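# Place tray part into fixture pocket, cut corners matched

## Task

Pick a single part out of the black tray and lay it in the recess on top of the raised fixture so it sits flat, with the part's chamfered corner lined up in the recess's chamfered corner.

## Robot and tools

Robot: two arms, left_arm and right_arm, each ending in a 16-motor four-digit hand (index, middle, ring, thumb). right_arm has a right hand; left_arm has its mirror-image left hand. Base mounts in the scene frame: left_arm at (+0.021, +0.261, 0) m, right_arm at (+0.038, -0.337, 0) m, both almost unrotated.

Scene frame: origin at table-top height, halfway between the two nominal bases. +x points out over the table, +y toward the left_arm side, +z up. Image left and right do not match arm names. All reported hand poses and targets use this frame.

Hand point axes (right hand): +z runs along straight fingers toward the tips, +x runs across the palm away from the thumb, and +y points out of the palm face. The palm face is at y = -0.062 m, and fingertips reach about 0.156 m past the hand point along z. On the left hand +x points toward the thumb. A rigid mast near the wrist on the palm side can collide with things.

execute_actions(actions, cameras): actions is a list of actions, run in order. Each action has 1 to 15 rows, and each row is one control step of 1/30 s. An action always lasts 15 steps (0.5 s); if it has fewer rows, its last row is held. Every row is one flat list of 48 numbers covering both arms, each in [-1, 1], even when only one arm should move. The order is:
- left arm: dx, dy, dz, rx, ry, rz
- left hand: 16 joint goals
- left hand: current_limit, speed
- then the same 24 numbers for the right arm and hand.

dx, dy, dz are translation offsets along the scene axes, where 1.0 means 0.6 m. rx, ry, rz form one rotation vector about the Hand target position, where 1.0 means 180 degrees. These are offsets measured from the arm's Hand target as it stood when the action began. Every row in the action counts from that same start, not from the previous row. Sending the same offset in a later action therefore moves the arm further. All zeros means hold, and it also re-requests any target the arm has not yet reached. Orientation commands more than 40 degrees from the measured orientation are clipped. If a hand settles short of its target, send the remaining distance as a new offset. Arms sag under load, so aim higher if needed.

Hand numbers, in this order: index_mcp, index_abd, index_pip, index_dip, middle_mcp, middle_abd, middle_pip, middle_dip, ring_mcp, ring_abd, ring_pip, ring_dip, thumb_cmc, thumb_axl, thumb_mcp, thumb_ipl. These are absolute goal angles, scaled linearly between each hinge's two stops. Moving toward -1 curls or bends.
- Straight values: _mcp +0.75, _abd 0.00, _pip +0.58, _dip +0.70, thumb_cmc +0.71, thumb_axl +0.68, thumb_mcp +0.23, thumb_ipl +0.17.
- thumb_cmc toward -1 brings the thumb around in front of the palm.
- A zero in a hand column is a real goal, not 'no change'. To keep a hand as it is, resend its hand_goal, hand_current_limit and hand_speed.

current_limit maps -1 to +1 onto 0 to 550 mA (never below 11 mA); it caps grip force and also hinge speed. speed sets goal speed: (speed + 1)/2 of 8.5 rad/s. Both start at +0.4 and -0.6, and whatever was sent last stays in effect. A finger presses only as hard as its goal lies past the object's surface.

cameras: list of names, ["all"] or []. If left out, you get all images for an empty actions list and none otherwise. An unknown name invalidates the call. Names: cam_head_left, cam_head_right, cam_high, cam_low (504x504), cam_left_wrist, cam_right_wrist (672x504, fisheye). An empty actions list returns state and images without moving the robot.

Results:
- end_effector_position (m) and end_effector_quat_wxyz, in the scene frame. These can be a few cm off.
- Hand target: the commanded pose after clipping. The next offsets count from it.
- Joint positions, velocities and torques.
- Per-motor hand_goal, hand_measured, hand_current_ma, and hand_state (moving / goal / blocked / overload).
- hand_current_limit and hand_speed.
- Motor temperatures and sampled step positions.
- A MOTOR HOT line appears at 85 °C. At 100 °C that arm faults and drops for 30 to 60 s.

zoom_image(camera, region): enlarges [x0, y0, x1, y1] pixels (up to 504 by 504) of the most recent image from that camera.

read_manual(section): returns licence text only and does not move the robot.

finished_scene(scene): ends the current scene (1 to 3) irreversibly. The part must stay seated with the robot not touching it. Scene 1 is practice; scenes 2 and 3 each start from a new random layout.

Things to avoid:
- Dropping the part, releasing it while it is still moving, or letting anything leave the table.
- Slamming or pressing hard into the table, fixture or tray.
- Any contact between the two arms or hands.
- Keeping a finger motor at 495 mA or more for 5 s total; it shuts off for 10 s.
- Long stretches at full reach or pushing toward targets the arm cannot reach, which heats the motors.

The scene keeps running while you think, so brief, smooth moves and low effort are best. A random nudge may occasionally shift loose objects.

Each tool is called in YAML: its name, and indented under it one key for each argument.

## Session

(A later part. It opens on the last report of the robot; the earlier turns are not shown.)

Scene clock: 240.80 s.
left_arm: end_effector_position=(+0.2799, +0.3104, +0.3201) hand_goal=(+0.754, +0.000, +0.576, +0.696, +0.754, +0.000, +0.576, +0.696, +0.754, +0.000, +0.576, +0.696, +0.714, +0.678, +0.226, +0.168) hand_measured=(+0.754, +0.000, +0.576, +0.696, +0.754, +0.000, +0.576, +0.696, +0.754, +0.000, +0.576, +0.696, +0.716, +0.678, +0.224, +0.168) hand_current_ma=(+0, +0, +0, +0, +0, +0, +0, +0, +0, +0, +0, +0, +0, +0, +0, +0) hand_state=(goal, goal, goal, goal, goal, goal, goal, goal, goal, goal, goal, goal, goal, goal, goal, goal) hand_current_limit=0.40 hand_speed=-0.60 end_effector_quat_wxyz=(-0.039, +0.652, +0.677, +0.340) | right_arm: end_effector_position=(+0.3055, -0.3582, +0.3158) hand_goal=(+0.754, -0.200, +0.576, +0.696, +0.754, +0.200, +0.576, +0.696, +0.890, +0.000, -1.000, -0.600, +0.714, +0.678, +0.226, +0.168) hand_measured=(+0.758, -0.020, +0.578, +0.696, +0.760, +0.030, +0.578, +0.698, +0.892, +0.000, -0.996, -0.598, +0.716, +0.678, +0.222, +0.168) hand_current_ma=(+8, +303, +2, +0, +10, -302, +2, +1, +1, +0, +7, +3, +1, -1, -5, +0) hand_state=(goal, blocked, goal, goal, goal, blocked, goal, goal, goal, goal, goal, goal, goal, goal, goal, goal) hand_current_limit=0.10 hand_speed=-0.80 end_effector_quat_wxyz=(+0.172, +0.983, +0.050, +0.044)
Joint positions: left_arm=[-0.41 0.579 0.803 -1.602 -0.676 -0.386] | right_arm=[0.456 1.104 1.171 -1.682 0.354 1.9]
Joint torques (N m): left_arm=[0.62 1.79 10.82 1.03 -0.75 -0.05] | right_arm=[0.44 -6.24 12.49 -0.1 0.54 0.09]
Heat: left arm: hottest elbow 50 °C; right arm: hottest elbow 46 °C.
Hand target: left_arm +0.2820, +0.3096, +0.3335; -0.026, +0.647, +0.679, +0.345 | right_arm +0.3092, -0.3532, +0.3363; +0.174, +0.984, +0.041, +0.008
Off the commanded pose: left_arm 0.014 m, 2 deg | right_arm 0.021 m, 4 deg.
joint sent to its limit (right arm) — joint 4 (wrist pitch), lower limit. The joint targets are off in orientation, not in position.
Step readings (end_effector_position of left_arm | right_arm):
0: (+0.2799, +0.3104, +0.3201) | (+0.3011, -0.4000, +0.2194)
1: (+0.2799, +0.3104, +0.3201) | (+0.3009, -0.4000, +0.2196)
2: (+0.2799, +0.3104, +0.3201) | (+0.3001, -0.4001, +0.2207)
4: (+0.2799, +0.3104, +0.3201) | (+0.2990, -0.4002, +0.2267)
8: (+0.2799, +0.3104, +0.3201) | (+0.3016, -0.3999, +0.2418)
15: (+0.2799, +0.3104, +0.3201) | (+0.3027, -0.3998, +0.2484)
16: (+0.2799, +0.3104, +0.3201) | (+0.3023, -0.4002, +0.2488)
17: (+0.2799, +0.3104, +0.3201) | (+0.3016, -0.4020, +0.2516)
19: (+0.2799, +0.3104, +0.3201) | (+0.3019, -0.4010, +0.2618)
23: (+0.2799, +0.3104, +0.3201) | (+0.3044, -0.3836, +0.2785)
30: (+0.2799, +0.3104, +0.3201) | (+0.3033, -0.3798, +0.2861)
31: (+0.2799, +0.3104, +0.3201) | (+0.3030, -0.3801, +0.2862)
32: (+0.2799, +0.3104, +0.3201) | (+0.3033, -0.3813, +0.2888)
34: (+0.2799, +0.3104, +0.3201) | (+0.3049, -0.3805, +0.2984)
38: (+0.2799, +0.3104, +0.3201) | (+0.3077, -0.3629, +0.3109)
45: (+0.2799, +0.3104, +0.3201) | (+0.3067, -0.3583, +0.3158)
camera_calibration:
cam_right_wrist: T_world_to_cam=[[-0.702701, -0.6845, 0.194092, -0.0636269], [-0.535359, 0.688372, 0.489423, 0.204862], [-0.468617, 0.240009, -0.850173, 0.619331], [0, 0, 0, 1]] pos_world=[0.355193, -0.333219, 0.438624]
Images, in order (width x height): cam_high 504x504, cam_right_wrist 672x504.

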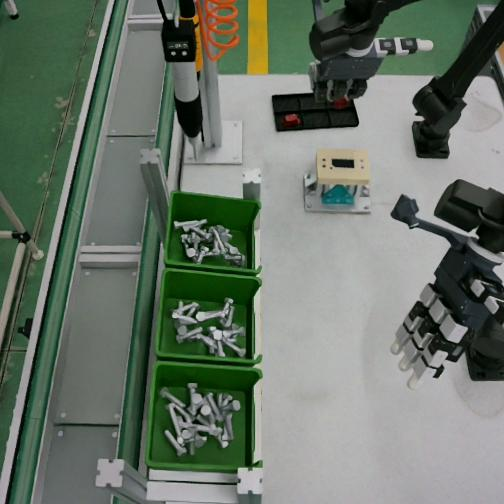

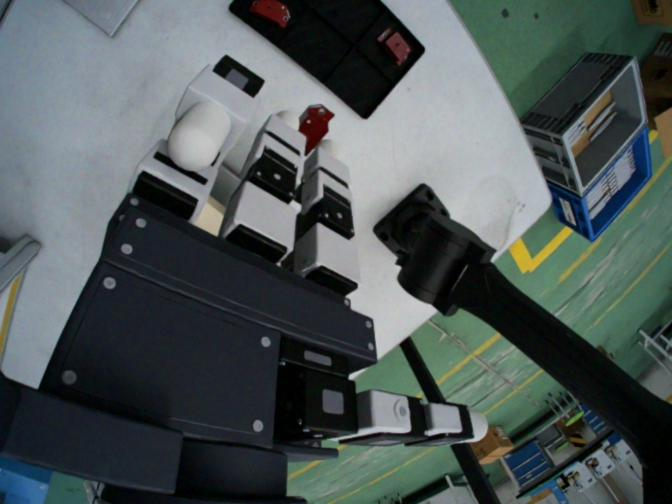

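execute_actions:
  actions:
    - [[0,0,0,0,0,0,0.754,0,0.576,0.696,0.754,0,0.576,0.696,0.754,0,0.576,0.696,0.714,0.678,0.226,0.168,0.4,-0.6,0.0142,0.0443,0,0,0,0.0767,0.754,-0.2,0.576,0.696,0.754,0.2,0.576,0.696,0.89,0,-1,-0.6,0.714,0.678,0.226,0.168,0.1,-0.8]]
    - [[0,0,0,0,0,0,0.754,0,0.576,0.696,0.754,0,0.576,0.696,0.754,0,0.576,0.696,0.714,0.678,0.226,0.168,0.4,-0.6,0.0133,0.0472,0,0,0,0.0767,0.754,-0.2,0.576,0.696,0.754,0.2,0.576,0.696,0.89,0,-1,-0.6,0.714,0.678,0.226,0.168,0.1,-0.8]]
    - [[0,0,0,0,0,0,0.754,0,0.576,0.696,0.754,0,0.576,0.696,0.754,0,0.576,0.696,0.714,0.678,0.226,0.168,0.4,-0.6,0.0113,0.0502,0,0,0,0.0767,0.754,-0.2,0.576,0.696,0.754,0.2,0.576,0.696,0.89,0,-1,-0.6,0.714,0.678,0.226,0.168,0.1,-0.8]]
    - [[0,0,0,0,0,0,0.754,0,0.576,0.696,0.754,0,0.576,0.696,0.754,0,0.576,0.696,0.714,0.678,0.226,0.168,0.4,-0.6,0.0092,0.0522,0,0,0,0.0767,0.754,-0.2,0.576,0.696,0.754,0.2,0.576,0.696,0.89,0,-1,-0.6,0.714,0.678,0.226,0.168,0.1,-0.8]]
    - [[0,0,0,0,0,0,0.754,0,0.576,0.696,0.754,0,0.576,0.696,0.754,0,0.576,0.696,0.714,0.678,0.226,0.168,0.4,-0.6,0.0063,0.054,0,0,0,0.0767,0.754,-0.2,0.576,0.696,0.754,0.2,0.576,0.696,0.89,0,-1,-0.6,0.714,0.678,0.226,0.168,0.1,-0.8]]
    - [[0,0,0,0,0,0,0.754,0,0.576,0.696,0.754,0,0.576,0.696,0.754,0,0.576,0.696,0.714,0.678,0.226,0.168,0.4,-0.6,0.0032,0.0548,0,0,0,0.0767,0.754,-0.2,0.576,0.696,0.754,0.2,0.576,0.696,0.89,0,-1,-0.6,0.714,0.678,0.226,0.168,0.1,-0.8]]
  cameras: ["cam_right_wrist","cam_high","cam_head_left","cam_head_right"]

Scene clock: 250.63 s.
left_arm: end_effector_position=(+0.2799, +0.3104, +0.3201) hand_goal=(+0.754, +0.000, +0.576, +0.696, +0.754, +0.000, +0.576, +0.696, +0.754, +0.000, +0.576, +0.696, +0.714, +0.678, +0.226, +0.168) hand_measured=(+0.754, +0.000, +0.576, +0.696, +0.754, +0.000, +0.576, +0.696, +0.754, +0.000, +0.576, +0.696, +0.716, +0.678, +0.224, +0.168) hand_current_ma=(+0, +0, +0, +0, +0, +0, +0, +0, +0, +0, +0, +0, +0, +0, +0, +0) hand_state=(goal, goal, goal, goal, goal, goal, goal, goal, goal, goal, goal, goal, goal, goal, goal, goal) hand_current_limit=0.40 hand_speed=-0.60 end_effector_quat_wxyz=(-0.039, +0.652, +0.677, +0.340) | right_arm: end_effector_position=(+0.3433, -0.1724, +0.3275) hand_goal=(+0.754, -0.200, +0.576, +0.696, +0.754, +0.200, +0.576, +0.696, +0.890, +0.000, -1.000, -0.600, +0.714, +0.678, +0.226, +0.168) hand_measured=(+0.760, -0.020, +0.578, +0.696, +0.760, +0.030, +0.578, +0.698, +0.892, +0.000, -0.996, -0.598, +0.716, +0.678, +0.222, +0.168) hand_current_ma=(+8, +302, +2, +0, +11, -302, +3, +1, +1, +0, +7, +3, +2, -1, -5, +0) hand_state=(goal, blocked, goal, goal, goal, blocked, goal, goal, goal, goal, goal, goal, goal, goal, goal, goal) hand_current_limit=0.10 hand_speed=-0.80 end_effector_quat_wxyz=(+0.127, +0.714, +0.680, +0.104)
Joint positions: left_arm=[-0.41 0.579 0.803 -1.602 -0.676 -0.386] | right_arm=[0.894 0.984 1.123 -1.522 0.273 0.885]
Joint torques (N m): left_arm=[0.79 1.85 10.76 1.02 -0.75 -0.04] | right_arm=[-0.21 -5.71 9.37 1.44 0.37 -0.1]
Heat: left arm: hottest elbow 50 °C; right arm: hottest elbow 46 °C.
Hand target: left_arm +0.2820, +0.3096, +0.3335; -0.026, +0.647, +0.679, +0.345 | right_arm +0.3437, -0.1716, +0.3363; +0.125, +0.711, +0.682, +0.121
Off the commanded pose: left_arm 0.014 m, 2 deg | right_arm 0.009 m, 2 deg.
Step readings (end_effector_position of left_arm | right_arm):
0: (+0.2799, +0.3104, +0.3201) | (+0.3054, -0.3582, +0.3158)
1: (+0.2799, +0.3104, +0.3201) | (+0.3054, -0.3580, +0.3158)
2: (+0.2799, +0.3104, +0.3201) | (+0.3060, -0.3568, +0.3161)
4: (+0.2799, +0.3104, +0.3201) | (+0.3083, -0.3503, +0.3171)
8: (+0.2799, +0.3104, +0.3201) | (+0.3118, -0.3327, +0.3173)
15: (+0.2799, +0.3104, +0.3201) | (+0.3145, -0.3290, +0.3176)
16: (+0.2799, +0.3104, +0.3201) | (+0.3148, -0.3289, +0.3177)
17: (+0.2799, +0.3104, +0.3201) | (+0.3156, -0.3275, +0.3178)
19: (+0.2799, +0.3104, +0.3201) | (+0.3181, -0.3215, +0.3187)
23: (+0.2799, +0.3104, +0.3201) | (+0.3203, -0.3046, +0.3194)
30: (+0.2799, +0.3104, +0.3201) | (+0.3233, -0.3005, +0.3198)
31: (+0.2799, +0.3104, +0.3201) | (+0.3237, -0.3002, +0.3198)
32: (+0.2799, +0.3104, +0.3201) | (+0.3244, -0.2987, +0.3200)
34: (+0.2799, +0.3104, +0.3201) | (+0.3261, -0.2926, +0.3212)
38: (+0.2799, +0.3104, +0.3201) | (+0.3264, -0.2763, +0.3234)
45: (+0.2799, +0.3104, +0.3201) | (+0.3290, -0.2718, +0.3252)
46: (+0.2799, +0.3104, +0.3201) | (+0.3294, -0.2714, +0.3252)
47: (+0.2799, +0.3104, +0.3201) | (+0.3305, -0.2694, +0.3253)
49: (+0.2799, +0.3104, +0.3201) | (+0.3331, -0.2618, +0.3261)
53: (+0.2799, +0.3104, +0.3201) | (+0.3338, -0.2447, +0.3281)
60: (+0.2799, +0.3104, +0.3201) | (+0.3362, -0.2394, +0.3300)
61: (+0.2799, +0.3104, +0.3201) | (+0.3367, -0.2390, +0.3297)
62: (+0.2799, +0.3104, +0.3201) | (+0.3373, -0.2369, +0.3290)
64: (+0.2799, +0.3104, +0.3201) | (+0.3387, -0.2297, +0.3274)
68: (+0.2799, +0.3104, +0.3201) | (+0.3380, -0.2144, +0.3263)
75: (+0.2799, +0.3104, +0.3201) | (+0.3403, -0.2075, +0.3286)
76: (+0.2799, +0.3104, +0.3201) | (+0.3406, -0.2069, +0.3285)
77: (+0.2799, +0.3104, +0.3201) | (+0.3412, -0.2048, +0.3279)
79: (+0.2799, +0.3104, +0.3201) | (+0.3418, -0.1973, +0.3263)
83: (+0.2799, +0.3104, +0.3201) | (+0.3411, -0.1836, +0.3254)
90: (+0.2799, +0.3104, +0.3201) | (+0.3425, -0.1751, +0.3275)
camera_calibration:
cam_right_wrist: T_world_to_cam=[[0.56451, -0.785689, 0.253025, -0.383809], [-0.754227, -0.366439, 0.544852, -0.0333929], [-0.335366, -0.498413, -0.799447, 0.412723], [0, 0, 0, 1]] pos_world=[0.329891, -0.108085, 0.445257]
Images, in order (width x height): cam_head_left 504x504, cam_head_right 504x504, cam_high 504x504, cam_right_wrist 672x504.

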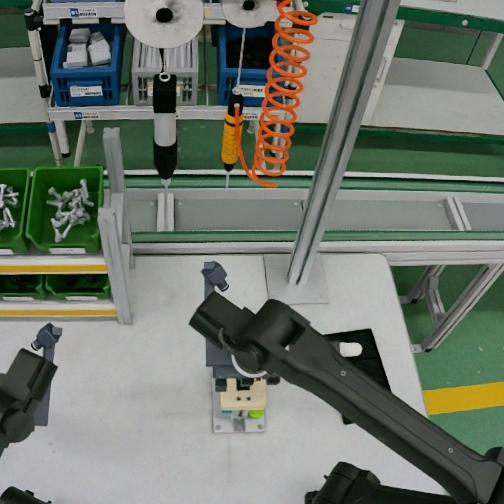

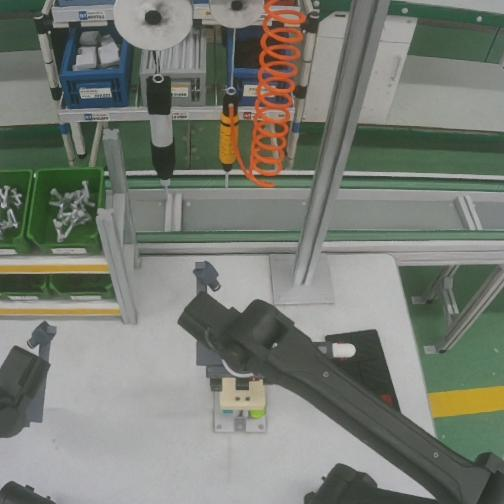

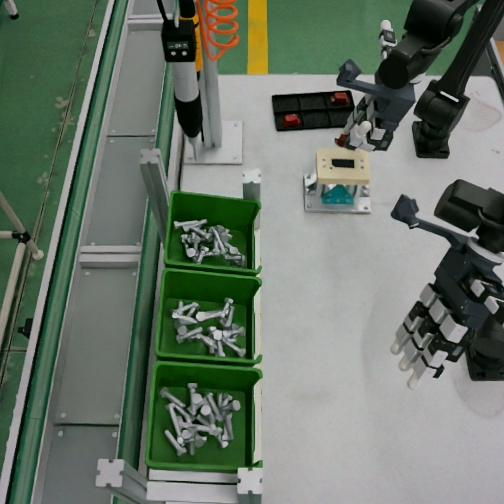

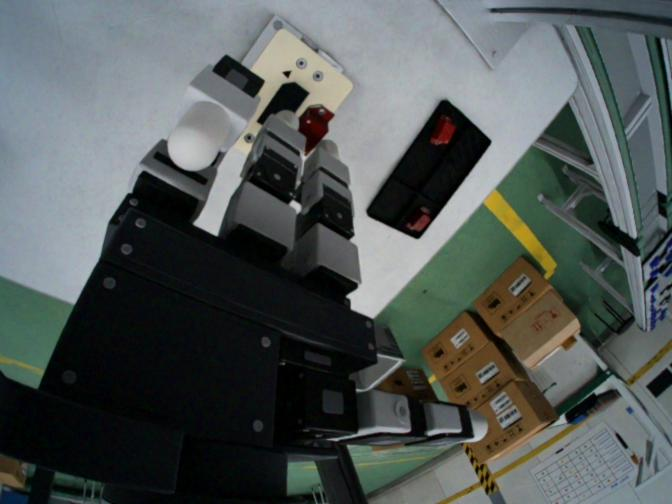

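zoom_image:
  camera: "cam_right_wrist"
  region: [230, 10, 370, 170]

zoom_image:
  camera: "cam_high"
  region: [290, 110, 400, 210]

Scaled by 3.150 from the camera's 672x504 image, which has a finer 960x720 frame.

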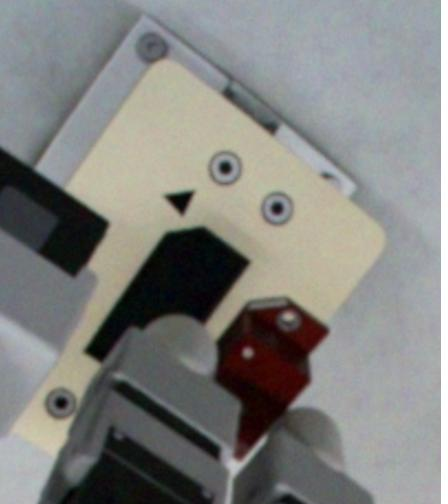

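Scaled by 4.582 from the camera's 504x504 image, which has a finer 720x720 frame.

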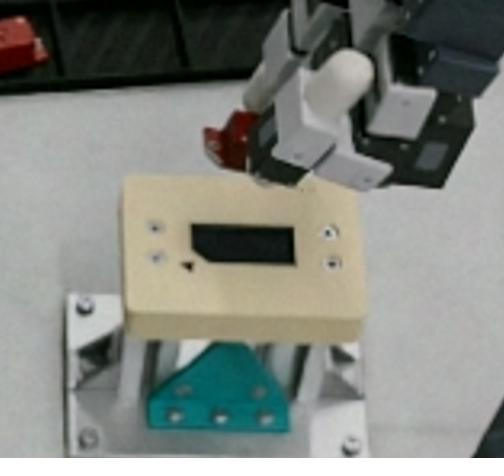

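execute_actions:
  actions:
    - [[0,0,0,0,0,0,0.754,0,0.576,0.696,0.754,0,0.576,0.696,0.754,0,0.576,0.696,0.714,0.678,0.226,0.168,0.4,-0.6,0.0083,0.0315,-0.035,0.0078,0,0,0.754,-0.2,0.576,0.696,0.754,0.2,0.576,0.696,0.89,0,-1,-0.6,0.714,0.678,0.226,0.168,0.1,-0.8]]
  cameras: ["cam_right_wrist","cam_high","cam_head_left","cam_head_right"]

zoom_image:
  camera: "cam_right_wrist"
  region: [240, 50, 360, 170]

zoom_image:
  camera: "cam_high"
  region: [300, 110, 390, 200]

zoom_image:
  camera: "cam_head_left"
  region: [200, 360, 280, 440]

Scene clock: 260.40 s.
left_arm: end_effector_position=(+0.2799, +0.3104, +0.3201) hand_goal=(+0.754, +0.000, +0.576, +0.696, +0.754, +0.000, +0.576, +0.696, +0.754, +0.000, +0.576, +0.696, +0.714, +0.678, +0.226, +0.168) hand_measured=(+0.754, +0.000, +0.576, +0.696, +0.754, +0.000, +0.576, +0.696, +0.754, +0.000, +0.576, +0.696, +0.716, +0.678, +0.224, +0.168) hand_current_ma=(+0, +0, +0, +0, +0, +0, +0, +0, +0, +0, +0, +0, +0, +0, +0, +0) hand_state=(goal, goal, goal, goal, goal, goal, goal, goal, goal, goal, goal, goal, goal, goal, goal, goal) hand_current_limit=0.40 hand_speed=-0.60 end_effector_quat_wxyz=(-0.039, +0.652, +0.677, +0.340) | right_arm: end_effector_position=(+0.3469, -0.1594, +0.3133) hand_goal=(+0.754, -0.200, +0.576, +0.696, +0.754, +0.200, +0.576, +0.696, +0.890, +0.000, -1.000, -0.600, +0.714, +0.678, +0.226, +0.168) hand_measured=(+0.760, -0.020, +0.578, +0.696, +0.760, +0.030, +0.578, +0.698, +0.892, +0.000, -0.996, -0.598, +0.716, +0.678, +0.222, +0.168) hand_current_ma=(+8, +302, +2, +0, +11, -302, +3, +1, +1, +0, +7, +3, +2, -1, -5, +0) hand_state=(goal, blocked, goal, goal, goal, blocked, goal, goal, goal, goal, goal, goal, goal, goal, goal, goal) hand_current_limit=0.10 hand_speed=-0.80 end_effector_quat_wxyz=(+0.118, +0.712, +0.681, +0.123)
Joint positions: left_arm=[-0.41 0.579 0.803 -1.602 -0.676 -0.386] | right_arm=[0.906 0.988 1.084 -1.443 0.26 0.89]
Joint torques (N m): left_arm=[0.97 1.73 10.71 1.05 -0.74 -0.04] | right_arm=[0.56 -3.66 9.69 1.5 0.37 0.08]
Heat: left arm: hottest elbow 50 °C; right arm: hottest elbow 46 °C.
Hand target: left_arm +0.2820, +0.3096, +0.3335; -0.026, +0.647, +0.679, +0.345 | right_arm +0.3487, -0.1526, +0.3153; +0.117, +0.712, +0.680, +0.129
Off the commanded pose: left_arm 0.014 m, 2 deg | right_arm 0.007 m, 1 deg.
Step readings (end_effector_position of left_arm | right_arm):
0: (+0.2799, +0.3104, +0.3201) | (+0.3433, -0.1723, +0.3275)
1: (+0.2799, +0.3104, +0.3201) | (+0.3433, -0.1722, +0.3272)
2: (+0.2799, +0.3104, +0.3201) | (+0.3438, -0.1714, +0.3265)
4: (+0.2799, +0.3104, +0.3201) | (+0.3451, -0.1676, +0.3227)
8: (+0.2799, +0.3104, +0.3201) | (+0.3458, -0.1625, +0.3150)
15: (+0.2799, +0.3104, +0.3201) | (+0.3468, -0.1595, +0.3132)
camera_calibration:
cam_right_wrist: T_world_to_cam=[[0.568814, -0.789124, 0.231807, -0.367572], [-0.757938, -0.393502, 0.520276, -0.013465], [-0.319345, -0.471635, -0.821936, 0.414809], [0, 0, 0, 1]] pos_world=[0.331342, -0.09972, 0.433158]
Images, in order (width x height): cam_head_left 504x504, cam_head_right 504x504, cam_high 504x504, cam_right_wrist 672x504.

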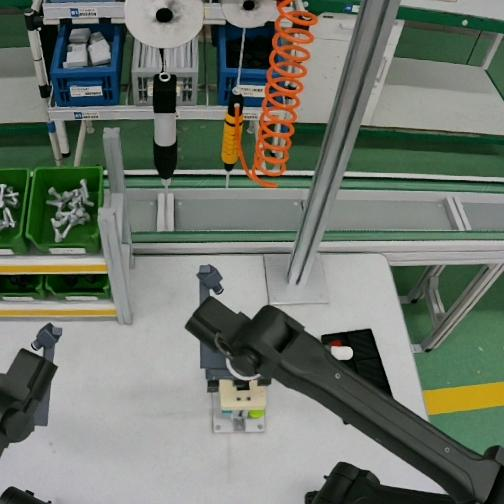

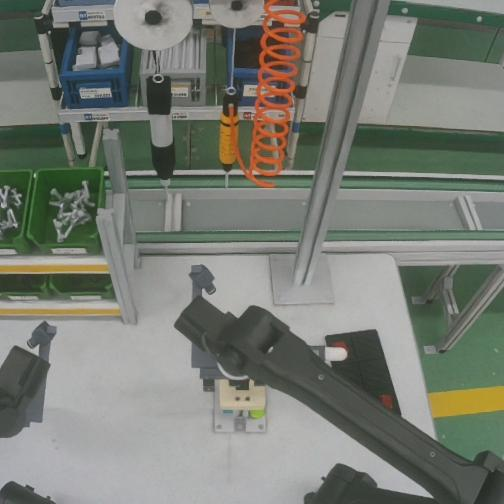

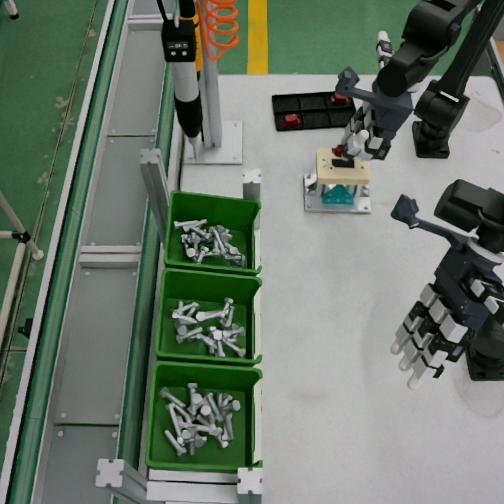

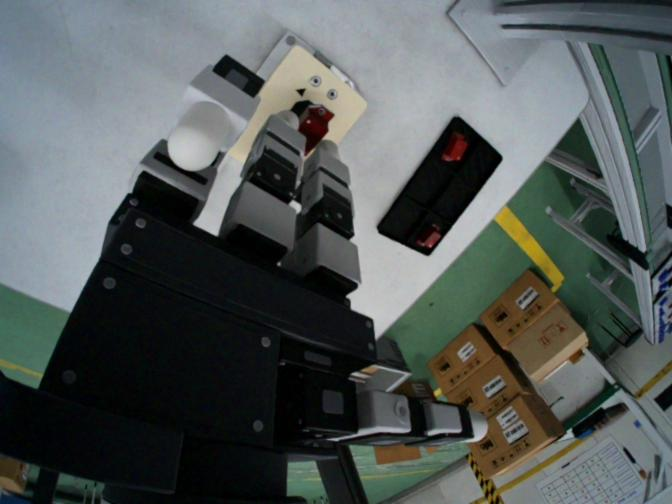

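Scaled by 4.200 from the camera's 672x504 image, which has a finer 960x720 frame.

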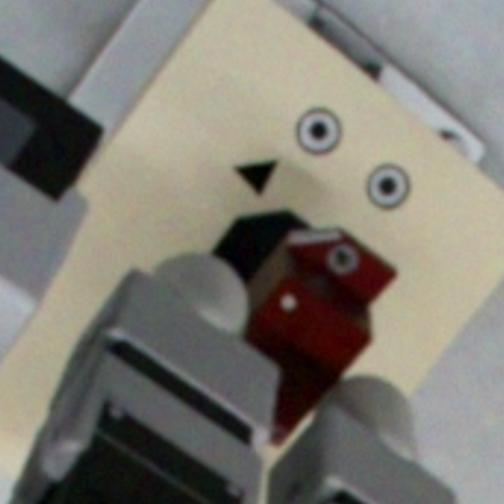

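Scaled by 5.600 from the camera's 504x504 image, which has a finer 720x720 frame.

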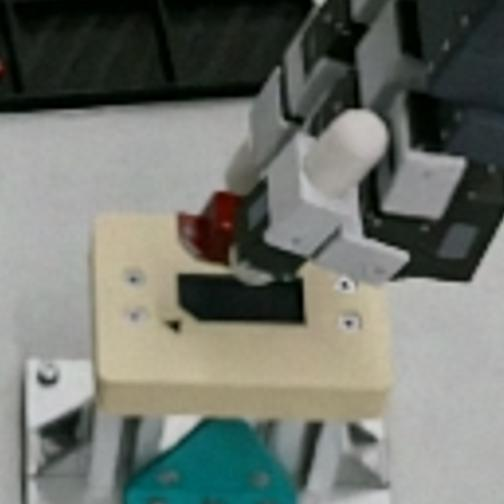

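Scaled by 6.300 from the camera's 504x504 image, which has a finer 720x720 frame.

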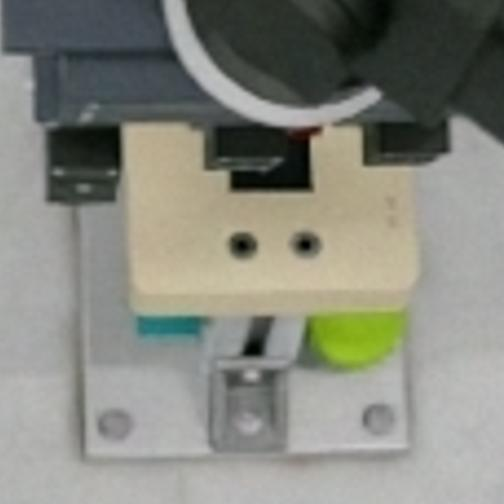

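zoom_image:
  camera: "cam_right_wrist"
  region: [285, 65, 345, 125]

zoom_image:
  camera: "cam_high"
  region: [310, 135, 375, 185]

Scaled by 8.400 from the camera's 672x504 image, which has a finer 960x720 frame.

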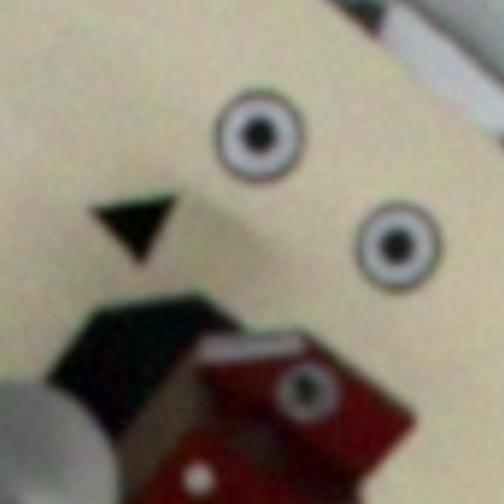

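Scaled by 7.754 from the camera's 504x504 image, which has a finer 720x720 frame.

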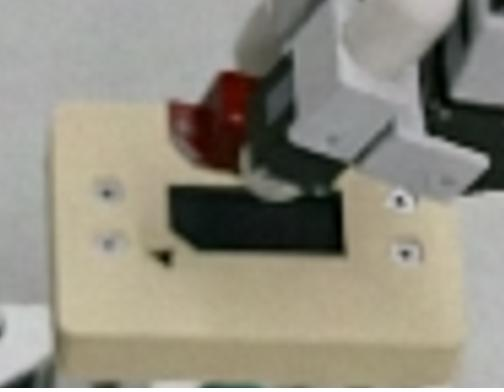

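execute_actions:
  actions:
    - [[0,0,0,0,0,0,0.754,0,0.576,0.696,0.754,0,0.576,0.696,0.754,0,0.576,0.696,0.714,0.678,0.226,0.168,0.4,-0.6,-0.0063,0.0067,-0.02,0,0,0,0.754,-0.2,0.576,0.696,0.754,0.2,0.576,0.696,0.89,0,-1,-0.6,0.714,0.678,0.226,0.168,0.1,-0.8]]
  cameras: ["cam_right_wrist","cam_high","cam_head_left","cam_head_right"]

zoom_image:
  camera: "cam_right_wrist"
  region: [270, 65, 350, 145]

zoom_image:
  camera: "cam_high"
  region: [310, 135, 375, 185]

zoom_image:
  camera: "cam_head_left"
  region: [210, 370, 280, 420]

zoom_image:
  camera: "cam_head_right"
  region: [205, 365, 275, 415]

Scene clock: 275.33 s.
left_arm: end_effector_position=(+0.2799, +0.3104, +0.3201) hand_goal=(+0.754, +0.000, +0.576, +0.696, +0.754, +0.000, +0.576, +0.696, +0.754, +0.000, +0.576, +0.696, +0.714, +0.678, +0.226, +0.168) hand_measured=(+0.754, +0.000, +0.576, +0.696, +0.754, +0.000, +0.576, +0.696, +0.754, +0.000, +0.576, +0.696, +0.716, +0.678, +0.224, +0.168) hand_current_ma=(+0, +0, +0, +0, +0, +0, +0, +0, +0, +0, +0, +0, +0, +0, +0, +0) hand_state=(goal, goal, goal, goal, goal, goal, goal, goal, goal, goal, goal, goal, goal, goal, goal, goal) hand_current_limit=0.40 hand_speed=-0.60 end_effector_quat_wxyz=(-0.039, +0.652, +0.677, +0.340) | right_arm: end_effector_position=(+0.3429, -0.1550, +0.3002) hand_goal=(+0.754, -0.200, +0.576, +0.696, +0.754, +0.200, +0.576, +0.696, +0.890, +0.000, -1.000, -0.600, +0.714, +0.678, +0.226, +0.168) hand_measured=(+0.760, -0.020, +0.578, +0.696, +0.760, +0.030, +0.578, +0.698, +0.892, +0.000, -0.996, -0.598, +0.716, +0.678, +0.222, +0.168) hand_current_ma=(+8, +303, +2, +0, +11, -302, +3, +1, +1, +0, +7, +3, +2, -1, -5, +0) hand_state=(goal, blocked, goal, goal, goal, blocked, goal, goal, goal, goal, goal, goal, goal, goal, goal, goal) hand_current_limit=0.10 hand_speed=-0.80 end_effector_quat_wxyz=(+0.116, +0.712, +0.681, +0.122)
Joint positions: left_arm=[-0.41 0.579 0.803 -1.602 -0.676 -0.386] | right_arm=[0.927 0.989 1.052 -1.417 0.262 0.91]
Joint torques (N m): left_arm=[0.44 1.26 10.74 0.95 -0.77 -0.03] | right_arm=[0.32 -3.55 9.83 1.5 0.49 0.05]
Heat: left arm: hottest elbow 50 °C; right arm: hottest elbow 44 °C.
Hand target: left_arm +0.2820, +0.3096, +0.3335; -0.026, +0.647, +0.679, +0.345 | right_arm +0.3449, -0.1487, +0.3033; +0.117, +0.712, +0.680, +0.129
Off the commanded pose: left_arm 0.014 m, 2 deg | right_arm 0.007 m, 1 deg.
Step readings (end_effector_position of left_arm | right_arm):
0: (+0.2799, +0.3104, +0.3201) | (+0.3469, -0.1595, +0.3133)
1: (+0.2799, +0.3104, +0.3201) | (+0.3469, -0.1595, +0.3133)
2: (+0.2799, +0.3104, +0.3201) | (+0.3469, -0.1592, +0.3126)
4: (+0.2799, +0.3104, +0.3201) | (+0.3463, -0.1577, +0.3097)
8: (+0.2799, +0.3104, +0.3201) | (+0.3432, -0.1555, +0.3020)
15: (+0.2799, +0.3104, +0.3201) | (+0.3429, -0.1550, +0.3002)
camera_calibration:
cam_right_wrist: T_world_to_cam=[[0.570548, -0.788516, 0.229601, -0.358507], [-0.755778, -0.39472, 0.52249, -0.00960777], [-0.321364, -0.471633, -0.82115, 0.405317], [0, 0, 0, 1]] pos_world=[0.327538, -0.0953201, 0.42016]
Images, in order (width x height): cam_head_left 504x504, cam_head_right 504x504, cam_high 504x504, cam_right_wrist 672x504.

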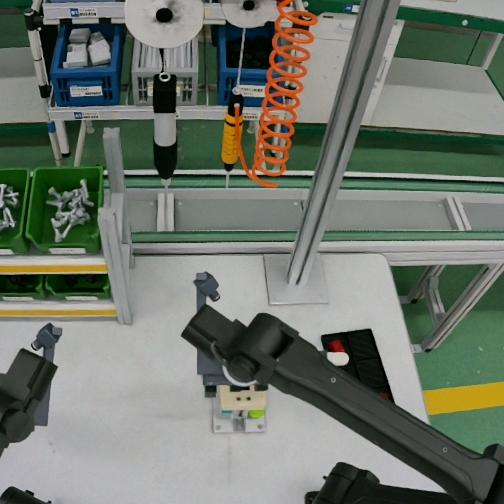

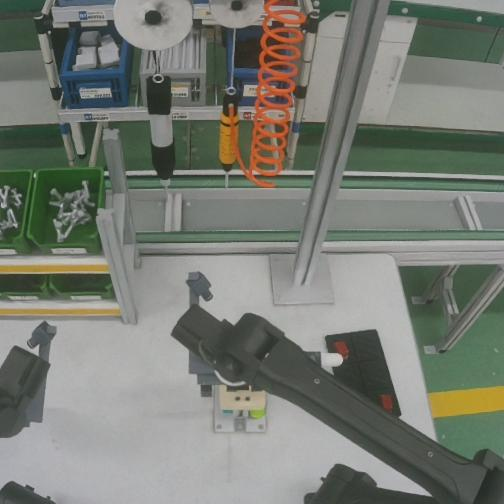

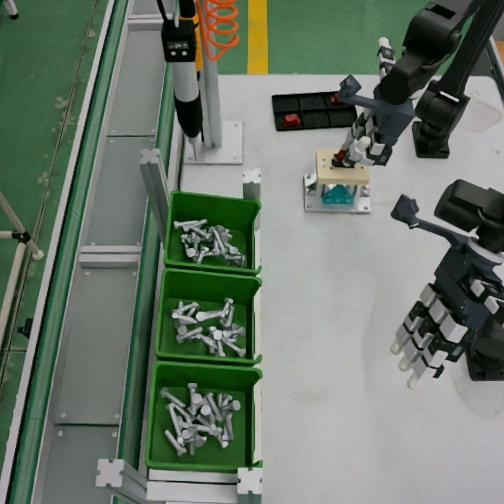

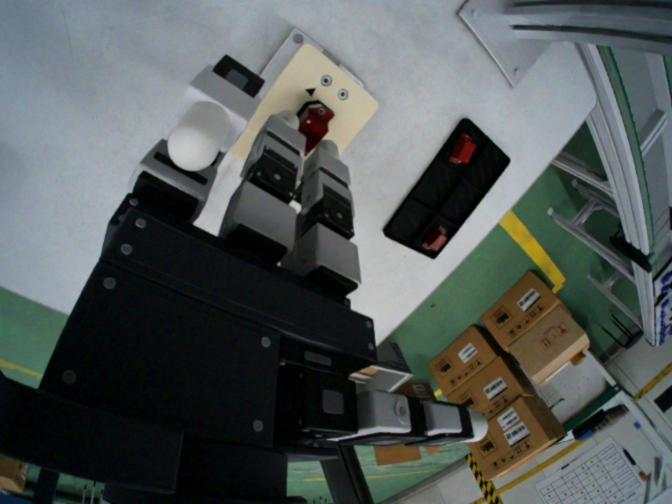

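Scaled by 6.300 from the camera's 672x504 image, which has a finer 960x720 frame.

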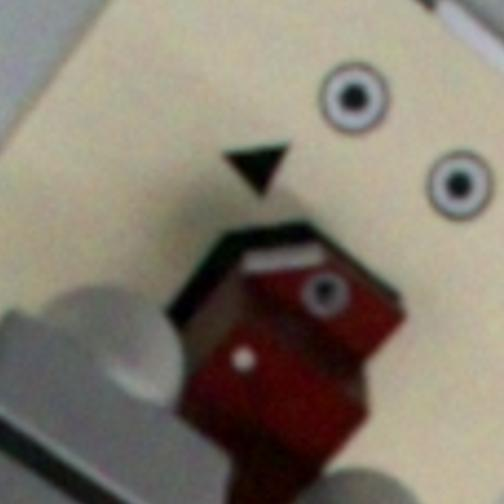

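Scaled by 7.754 from the camera's 504x504 image, which has a finer 720x720 frame.

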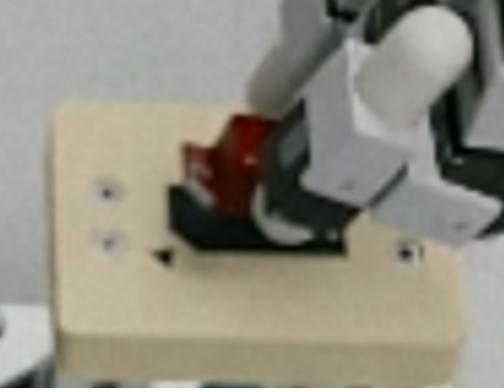

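Scaled by 7.200 from the camera's 504x504 image, which has a finer 720x720 frame.

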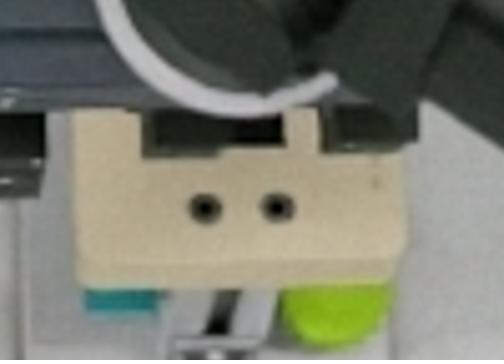

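Scaled by 7.200 from the camera's 504x504 image, which has a finer 720x720 frame.

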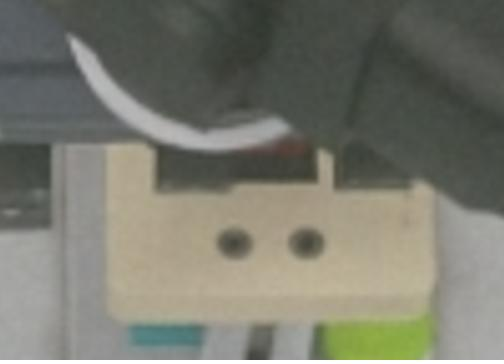

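zoom_image:
  camera: "cam_high"
  region: [325, 145, 361, 175]

zoom_image:
  camera: "cam_right_wrist"
  region: [290, 90, 340, 130]

Scaled by 14.000 from the camera's 504x504 image, which has a finer 720x720 frame.

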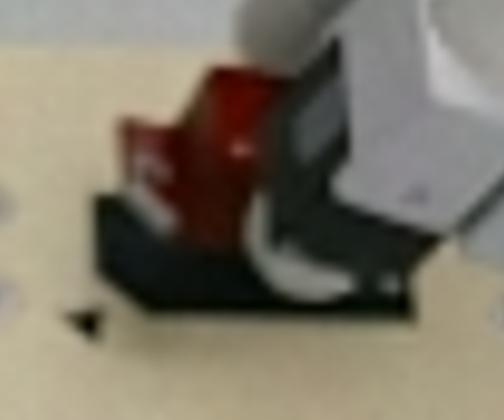

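Scaled by 10.080 from the camera's 672x504 image, which has a finer 960x720 frame.

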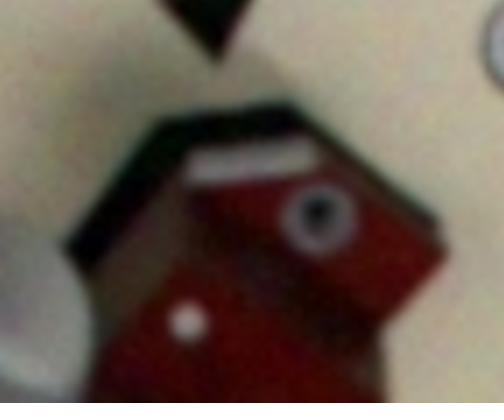

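execute_actions:
  actions:
    - [[0,0,0,0,0,0,0.754,0,0.576,0.696,0.754,0,0.576,0.696,0.754,0,0.576,0.696,0.714,0.678,0.226,0.168,0.4,-0.6,0.001,0,-0.0167,0,0,0,0.754,-0.2,0.576,0.696,0.754,0.2,0.576,0.696,0.89,0,-1,-0.6,0.714,0.678,0.226,0.168,0.1,-0.8]]
  cameras: ["cam_right_wrist","cam_high"]

zoom_image:
  camera: "cam_right_wrist"
  region: [280, 70, 350, 140]

zoom_image:
  camera: "cam_high"
  region: [322, 145, 364, 180]

Scene clock: 283.50 s.
left_arm: end_effector_position=(+0.2799, +0.3104, +0.3201) hand_goal=(+0.754, +0.000, +0.576, +0.696, +0.754, +0.000, +0.576, +0.696, +0.754, +0.000, +0.576, +0.696, +0.714, +0.678, +0.226, +0.168) hand_measured=(+0.754, +0.000, +0.576, +0.696, +0.754, +0.000, +0.576, +0.696, +0.754, +0.000, +0.576, +0.696, +0.716, +0.678, +0.224, +0.168) hand_current_ma=(+0, +0, +0, +0, +0, +0, +0, +0, +0, +0, +0, +0, +0, +0, +0, +0) hand_state=(goal, goal, goal, goal, goal, goal, goal, goal, goal, goal, goal, goal, goal, goal, goal, goal) hand_current_limit=0.40 hand_speed=-0.60 end_effector_quat_wxyz=(-0.039, +0.652, +0.677, +0.340) | right_arm: end_effector_position=(+0.3431, -0.1548, +0.2903) hand_goal=(+0.754, -0.200, +0.576, +0.696, +0.754, +0.200, +0.576, +0.696, +0.890, +0.000, -1.000, -0.600, +0.714, +0.678, +0.226, +0.168) hand_measured=(+0.760, -0.020, +0.578, +0.696, +0.760, +0.030, +0.578, +0.698, +0.892, +0.000, -0.996, -0.598, +0.716, +0.678, +0.222, +0.168) hand_current_ma=(+8, +303, +2, +0, +11, -302, +3, +1, +1, +0, +7, +3, +2, -1, -5, +0) hand_state=(goal, blocked, goal, goal, goal, blocked, goal, goal, goal, goal, goal, goal, goal, goal, goal, goal) hand_current_limit=0.10 hand_speed=-0.80 end_effector_quat_wxyz=(+0.117, +0.712, +0.681, +0.121)
Joint positions: left_arm=[-0.41 0.579 0.803 -1.602 -0.676 -0.386] | right_arm=[0.927 0.989 1.026 -1.392 0.262 0.91]
Joint torques (N m): left_arm=[0.79 1.44 10.74 0.96 -0.75 -0.05] | right_arm=[0.5 -3.72 9.77 1.54 0.47 0.08]
Heat: left arm: hottest elbow 50 °C; right arm: hottest elbow 43 °C.
Hand target: left_arm +0.2820, +0.3096, +0.3335; -0.026, +0.647, +0.679, +0.345 | right_arm +0.3455, -0.1487, +0.2934; +0.117, +0.712, +0.680, +0.129
Off the commanded pose: left_arm 0.014 m, 2 deg | right_arm 0.007 m, 1 deg.
Step readings (end_effector_position of left_arm | right_arm):
0: (+0.2799, +0.3104, +0.3201) | (+0.3429, -0.1550, +0.3002)
1: (+0.2799, +0.3104, +0.3201) | (+0.3429, -0.1550, +0.3002)
2: (+0.2799, +0.3104, +0.3201) | (+0.3431, -0.1549, +0.2999)
4: (+0.2799, +0.3104, +0.3201) | (+0.3436, -0.1542, +0.2977)
8: (+0.2799, +0.3104, +0.3201) | (+0.3431, -0.1548, +0.2916)
15: (+0.2799, +0.3104, +0.3201) | (+0.3431, -0.1548, +0.2903)
camera_calibration:
cam_right_wrist: T_world_to_cam=[[0.570216, -0.788634, 0.230021, -0.356243], [-0.755857, -0.393998, 0.52292, -0.00417404], [-0.321765, -0.472041, -0.820759, 0.397358], [0, 0, 0, 1]] pos_world=[0.327837, -0.0950211, 0.410261]
Images, in order (width x height): cam_high 504x504, cam_right_wrist 672x504.

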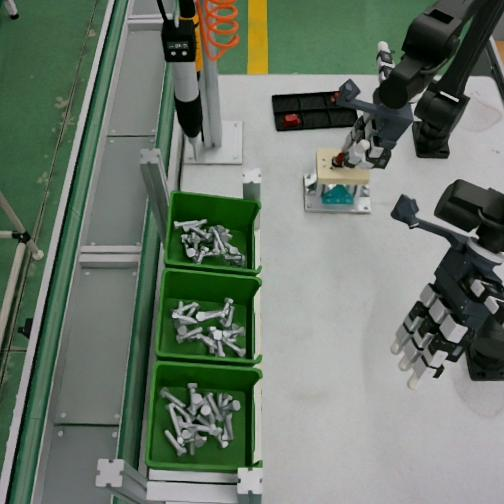

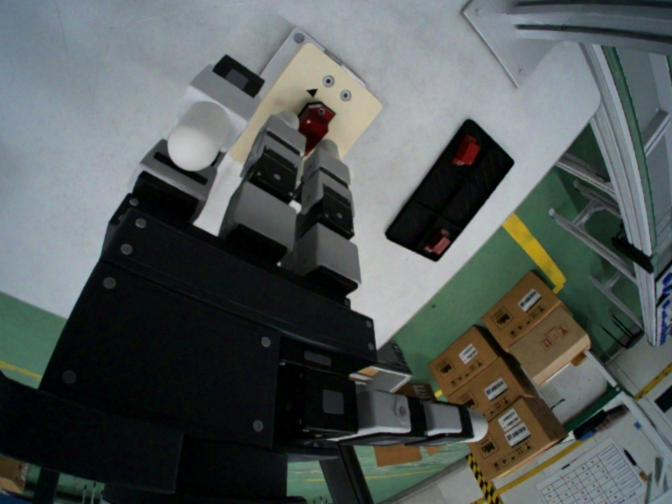

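Scaled by 7.200 from the camera's 672x504 image, which has a finer 960x720 frame.

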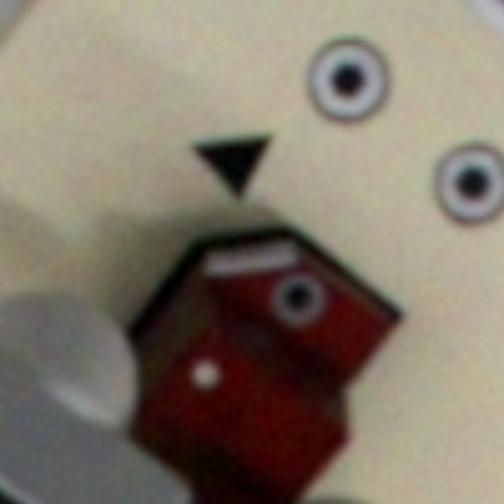

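Scaled by 12.000 from the camera's 504x504 image, which has a finer 720x720 frame.

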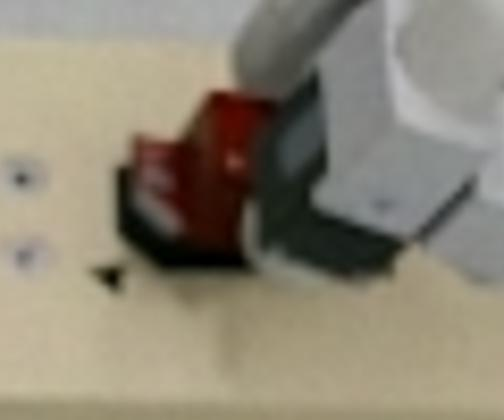

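execute_actions:
  actions:
    - [[0,0,0,0,0,0,0.754,0,0.576,0.696,0.754,0,0.576,0.696,0.754,0,0.576,0.696,0.714,0.678,0.226,0.168,0.4,-0.6,0.006,-0.006,-0.003,0,0,0,0.754,-0.2,0.576,0.696,0.754,0.2,0.576,0.696,0.89,0,-1,-0.6,0.714,0.678,0.226,0.168,0.1,-0.8]]
  cameras: ["cam_right_wrist","cam_high"]

zoom_image:
  camera: "cam_right_wrist"
  region: [280, 70, 350, 140]

zoom_image:
  camera: "cam_high"
  region: [322, 145, 364, 180]

Scene clock: 291.13 s.
left_arm: end_effector_position=(+0.2799, +0.3104, +0.3201) hand_goal=(+0.754, +0.000, +0.576, +0.696, +0.754, +0.000, +0.576, +0.696, +0.754, +0.000, +0.576, +0.696, +0.714, +0.678, +0.226, +0.168) hand_measured=(+0.754, +0.000, +0.576, +0.696, +0.754, +0.000, +0.576, +0.696, +0.754, +0.000, +0.576, +0.696, +0.716, +0.678, +0.224, +0.168) hand_current_ma=(+0, +0, +0, +0, +0, +0, +0, +0, +0, +0, +0, +0, +0, +0, +0, +0) hand_state=(goal, goal, goal, goal, goal, goal, goal, goal, goal, goal, goal, goal, goal, goal, goal, goal) hand_current_limit=0.40 hand_speed=-0.60 end_effector_quat_wxyz=(-0.039, +0.652, +0.677, +0.340) | right_arm: end_effector_position=(+0.3437, -0.1542, +0.2889) hand_goal=(+0.754, -0.200, +0.576, +0.696, +0.754, +0.200, +0.576, +0.696, +0.890, +0.000, -1.000, -0.600, +0.714, +0.678, +0.226, +0.168) hand_measured=(+0.756, -0.020, +0.578, +0.696, +0.762, +0.030, +0.578, +0.698, +0.892, +0.000, -0.996, -0.598, +0.716, +0.678, +0.222, +0.168) hand_current_ma=(+1, +302, +1, +0, +14, -302, +4, +1, +1, +0, +7, +3, +2, -1, -5, +0) hand_state=(goal, blocked, goal, goal, goal, blocked, goal, goal, goal, goal, goal, goal, goal, goal, goal, goal) hand_current_limit=0.10 hand_speed=-0.80 end_effector_quat_wxyz=(+0.117, +0.712, +0.681, +0.123)
Joint positions: left_arm=[-0.41 0.579 0.803 -1.602 -0.676 -0.386] | right_arm=[0.927 0.989 1.022 -1.384 0.262 0.909]
Joint torques (N m): left_arm=[0.67 1.49 10.84 0.95 -0.75 -0.03] | right_arm=[-0.85 -4.01 9.61 1.55 0.34 -0.08]
Heat: left arm: hottest elbow 50 °C; right arm: hottest elbow 44 °C.
Hand target: left_arm +0.2820, +0.3096, +0.3335; -0.026, +0.647, +0.679, +0.345 | right_arm +0.3491, -0.1523, +0.2916; +0.117, +0.712, +0.680, +0.130
Off the commanded pose: left_arm 0.014 m, 2 deg | right_arm 0.006 m, 1 deg.
Step readings (end_effector_position of left_arm | right_arm):
0: (+0.2799, +0.3104, +0.3201) | (+0.3431, -0.1548, +0.2903)
1: (+0.2799, +0.3104, +0.3201) | (+0.3431, -0.1548, +0.2903)
2: (+0.2799, +0.3104, +0.3201) | (+0.3432, -0.1547, +0.2904)
4: (+0.2799, +0.3104, +0.3201) | (+0.3434, -0.1544, +0.2899)
8: (+0.2799, +0.3104, +0.3201) | (+0.3435, -0.1543, +0.2890)
15: (+0.2799, +0.3104, +0.3201) | (+0.3437, -0.1542, +0.2889)
camera_calibration:
cam_right_wrist: T_world_to_cam=[[0.569954, -0.78905, 0.229243, -0.35559], [-0.756943, -0.395661, 0.520086, -0.00182071], [-0.319671, -0.469949, -0.822774, 0.396815], [0, 0, 0, 1]] pos_world=[0.328142, -0.0948159, 0.408953]
Images, in order (width x height): cam_high 504x504, cam_right_wrist 672x504.

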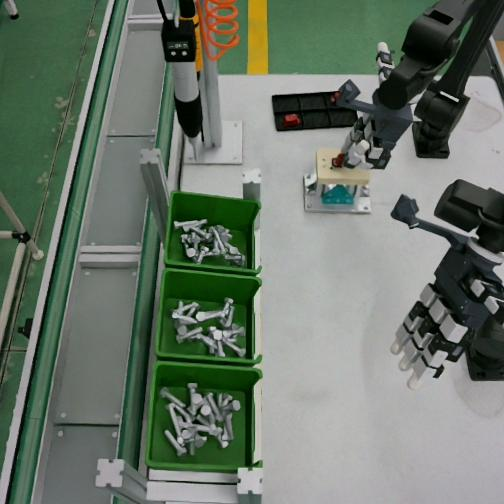

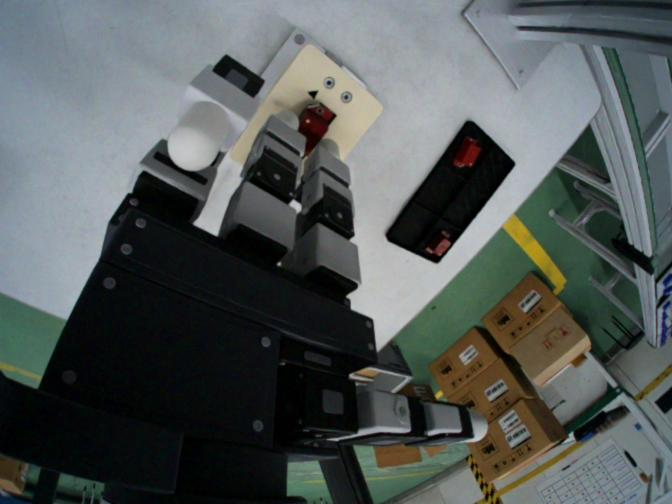

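Scaled by 7.200 from the camera's 672x504 image, which has a finer 960x720 frame.

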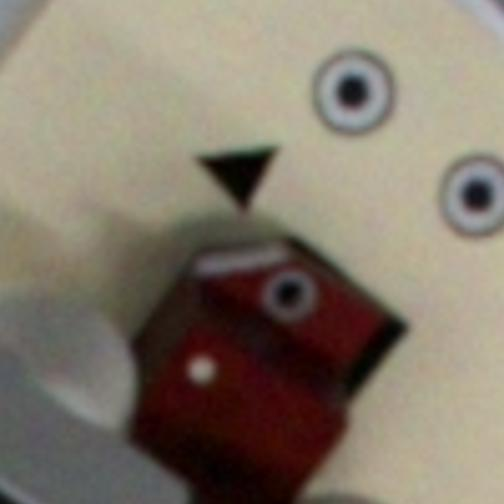

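Scaled by 12.000 from the camera's 504x504 image, which has a finer 720x720 frame.

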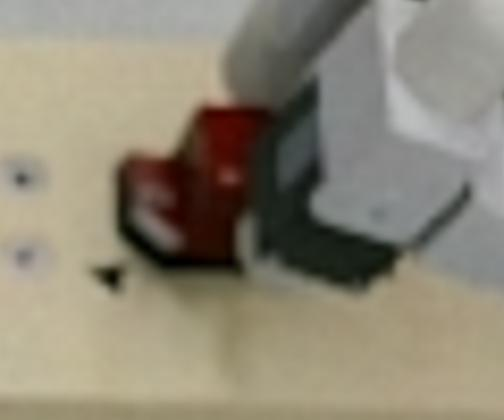

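zoom_image:
  camera: "cam_right_wrist"
  region: [295, 95, 340, 130]

zoom_image:
  camera: "cam_high"
  region: [328, 150, 352, 170]

Scaled by 11.200 from the camera's 672x504 image, which has a finer 960x720 frame.

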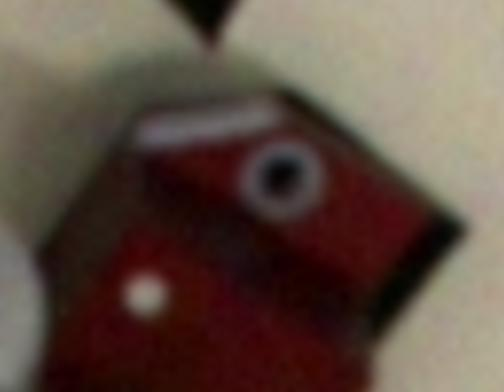

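Scaled by 21.000 from the camera's 504x504 image, which has a finer 720x720 frame.

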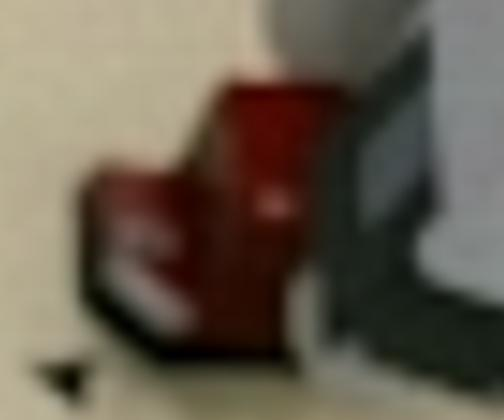

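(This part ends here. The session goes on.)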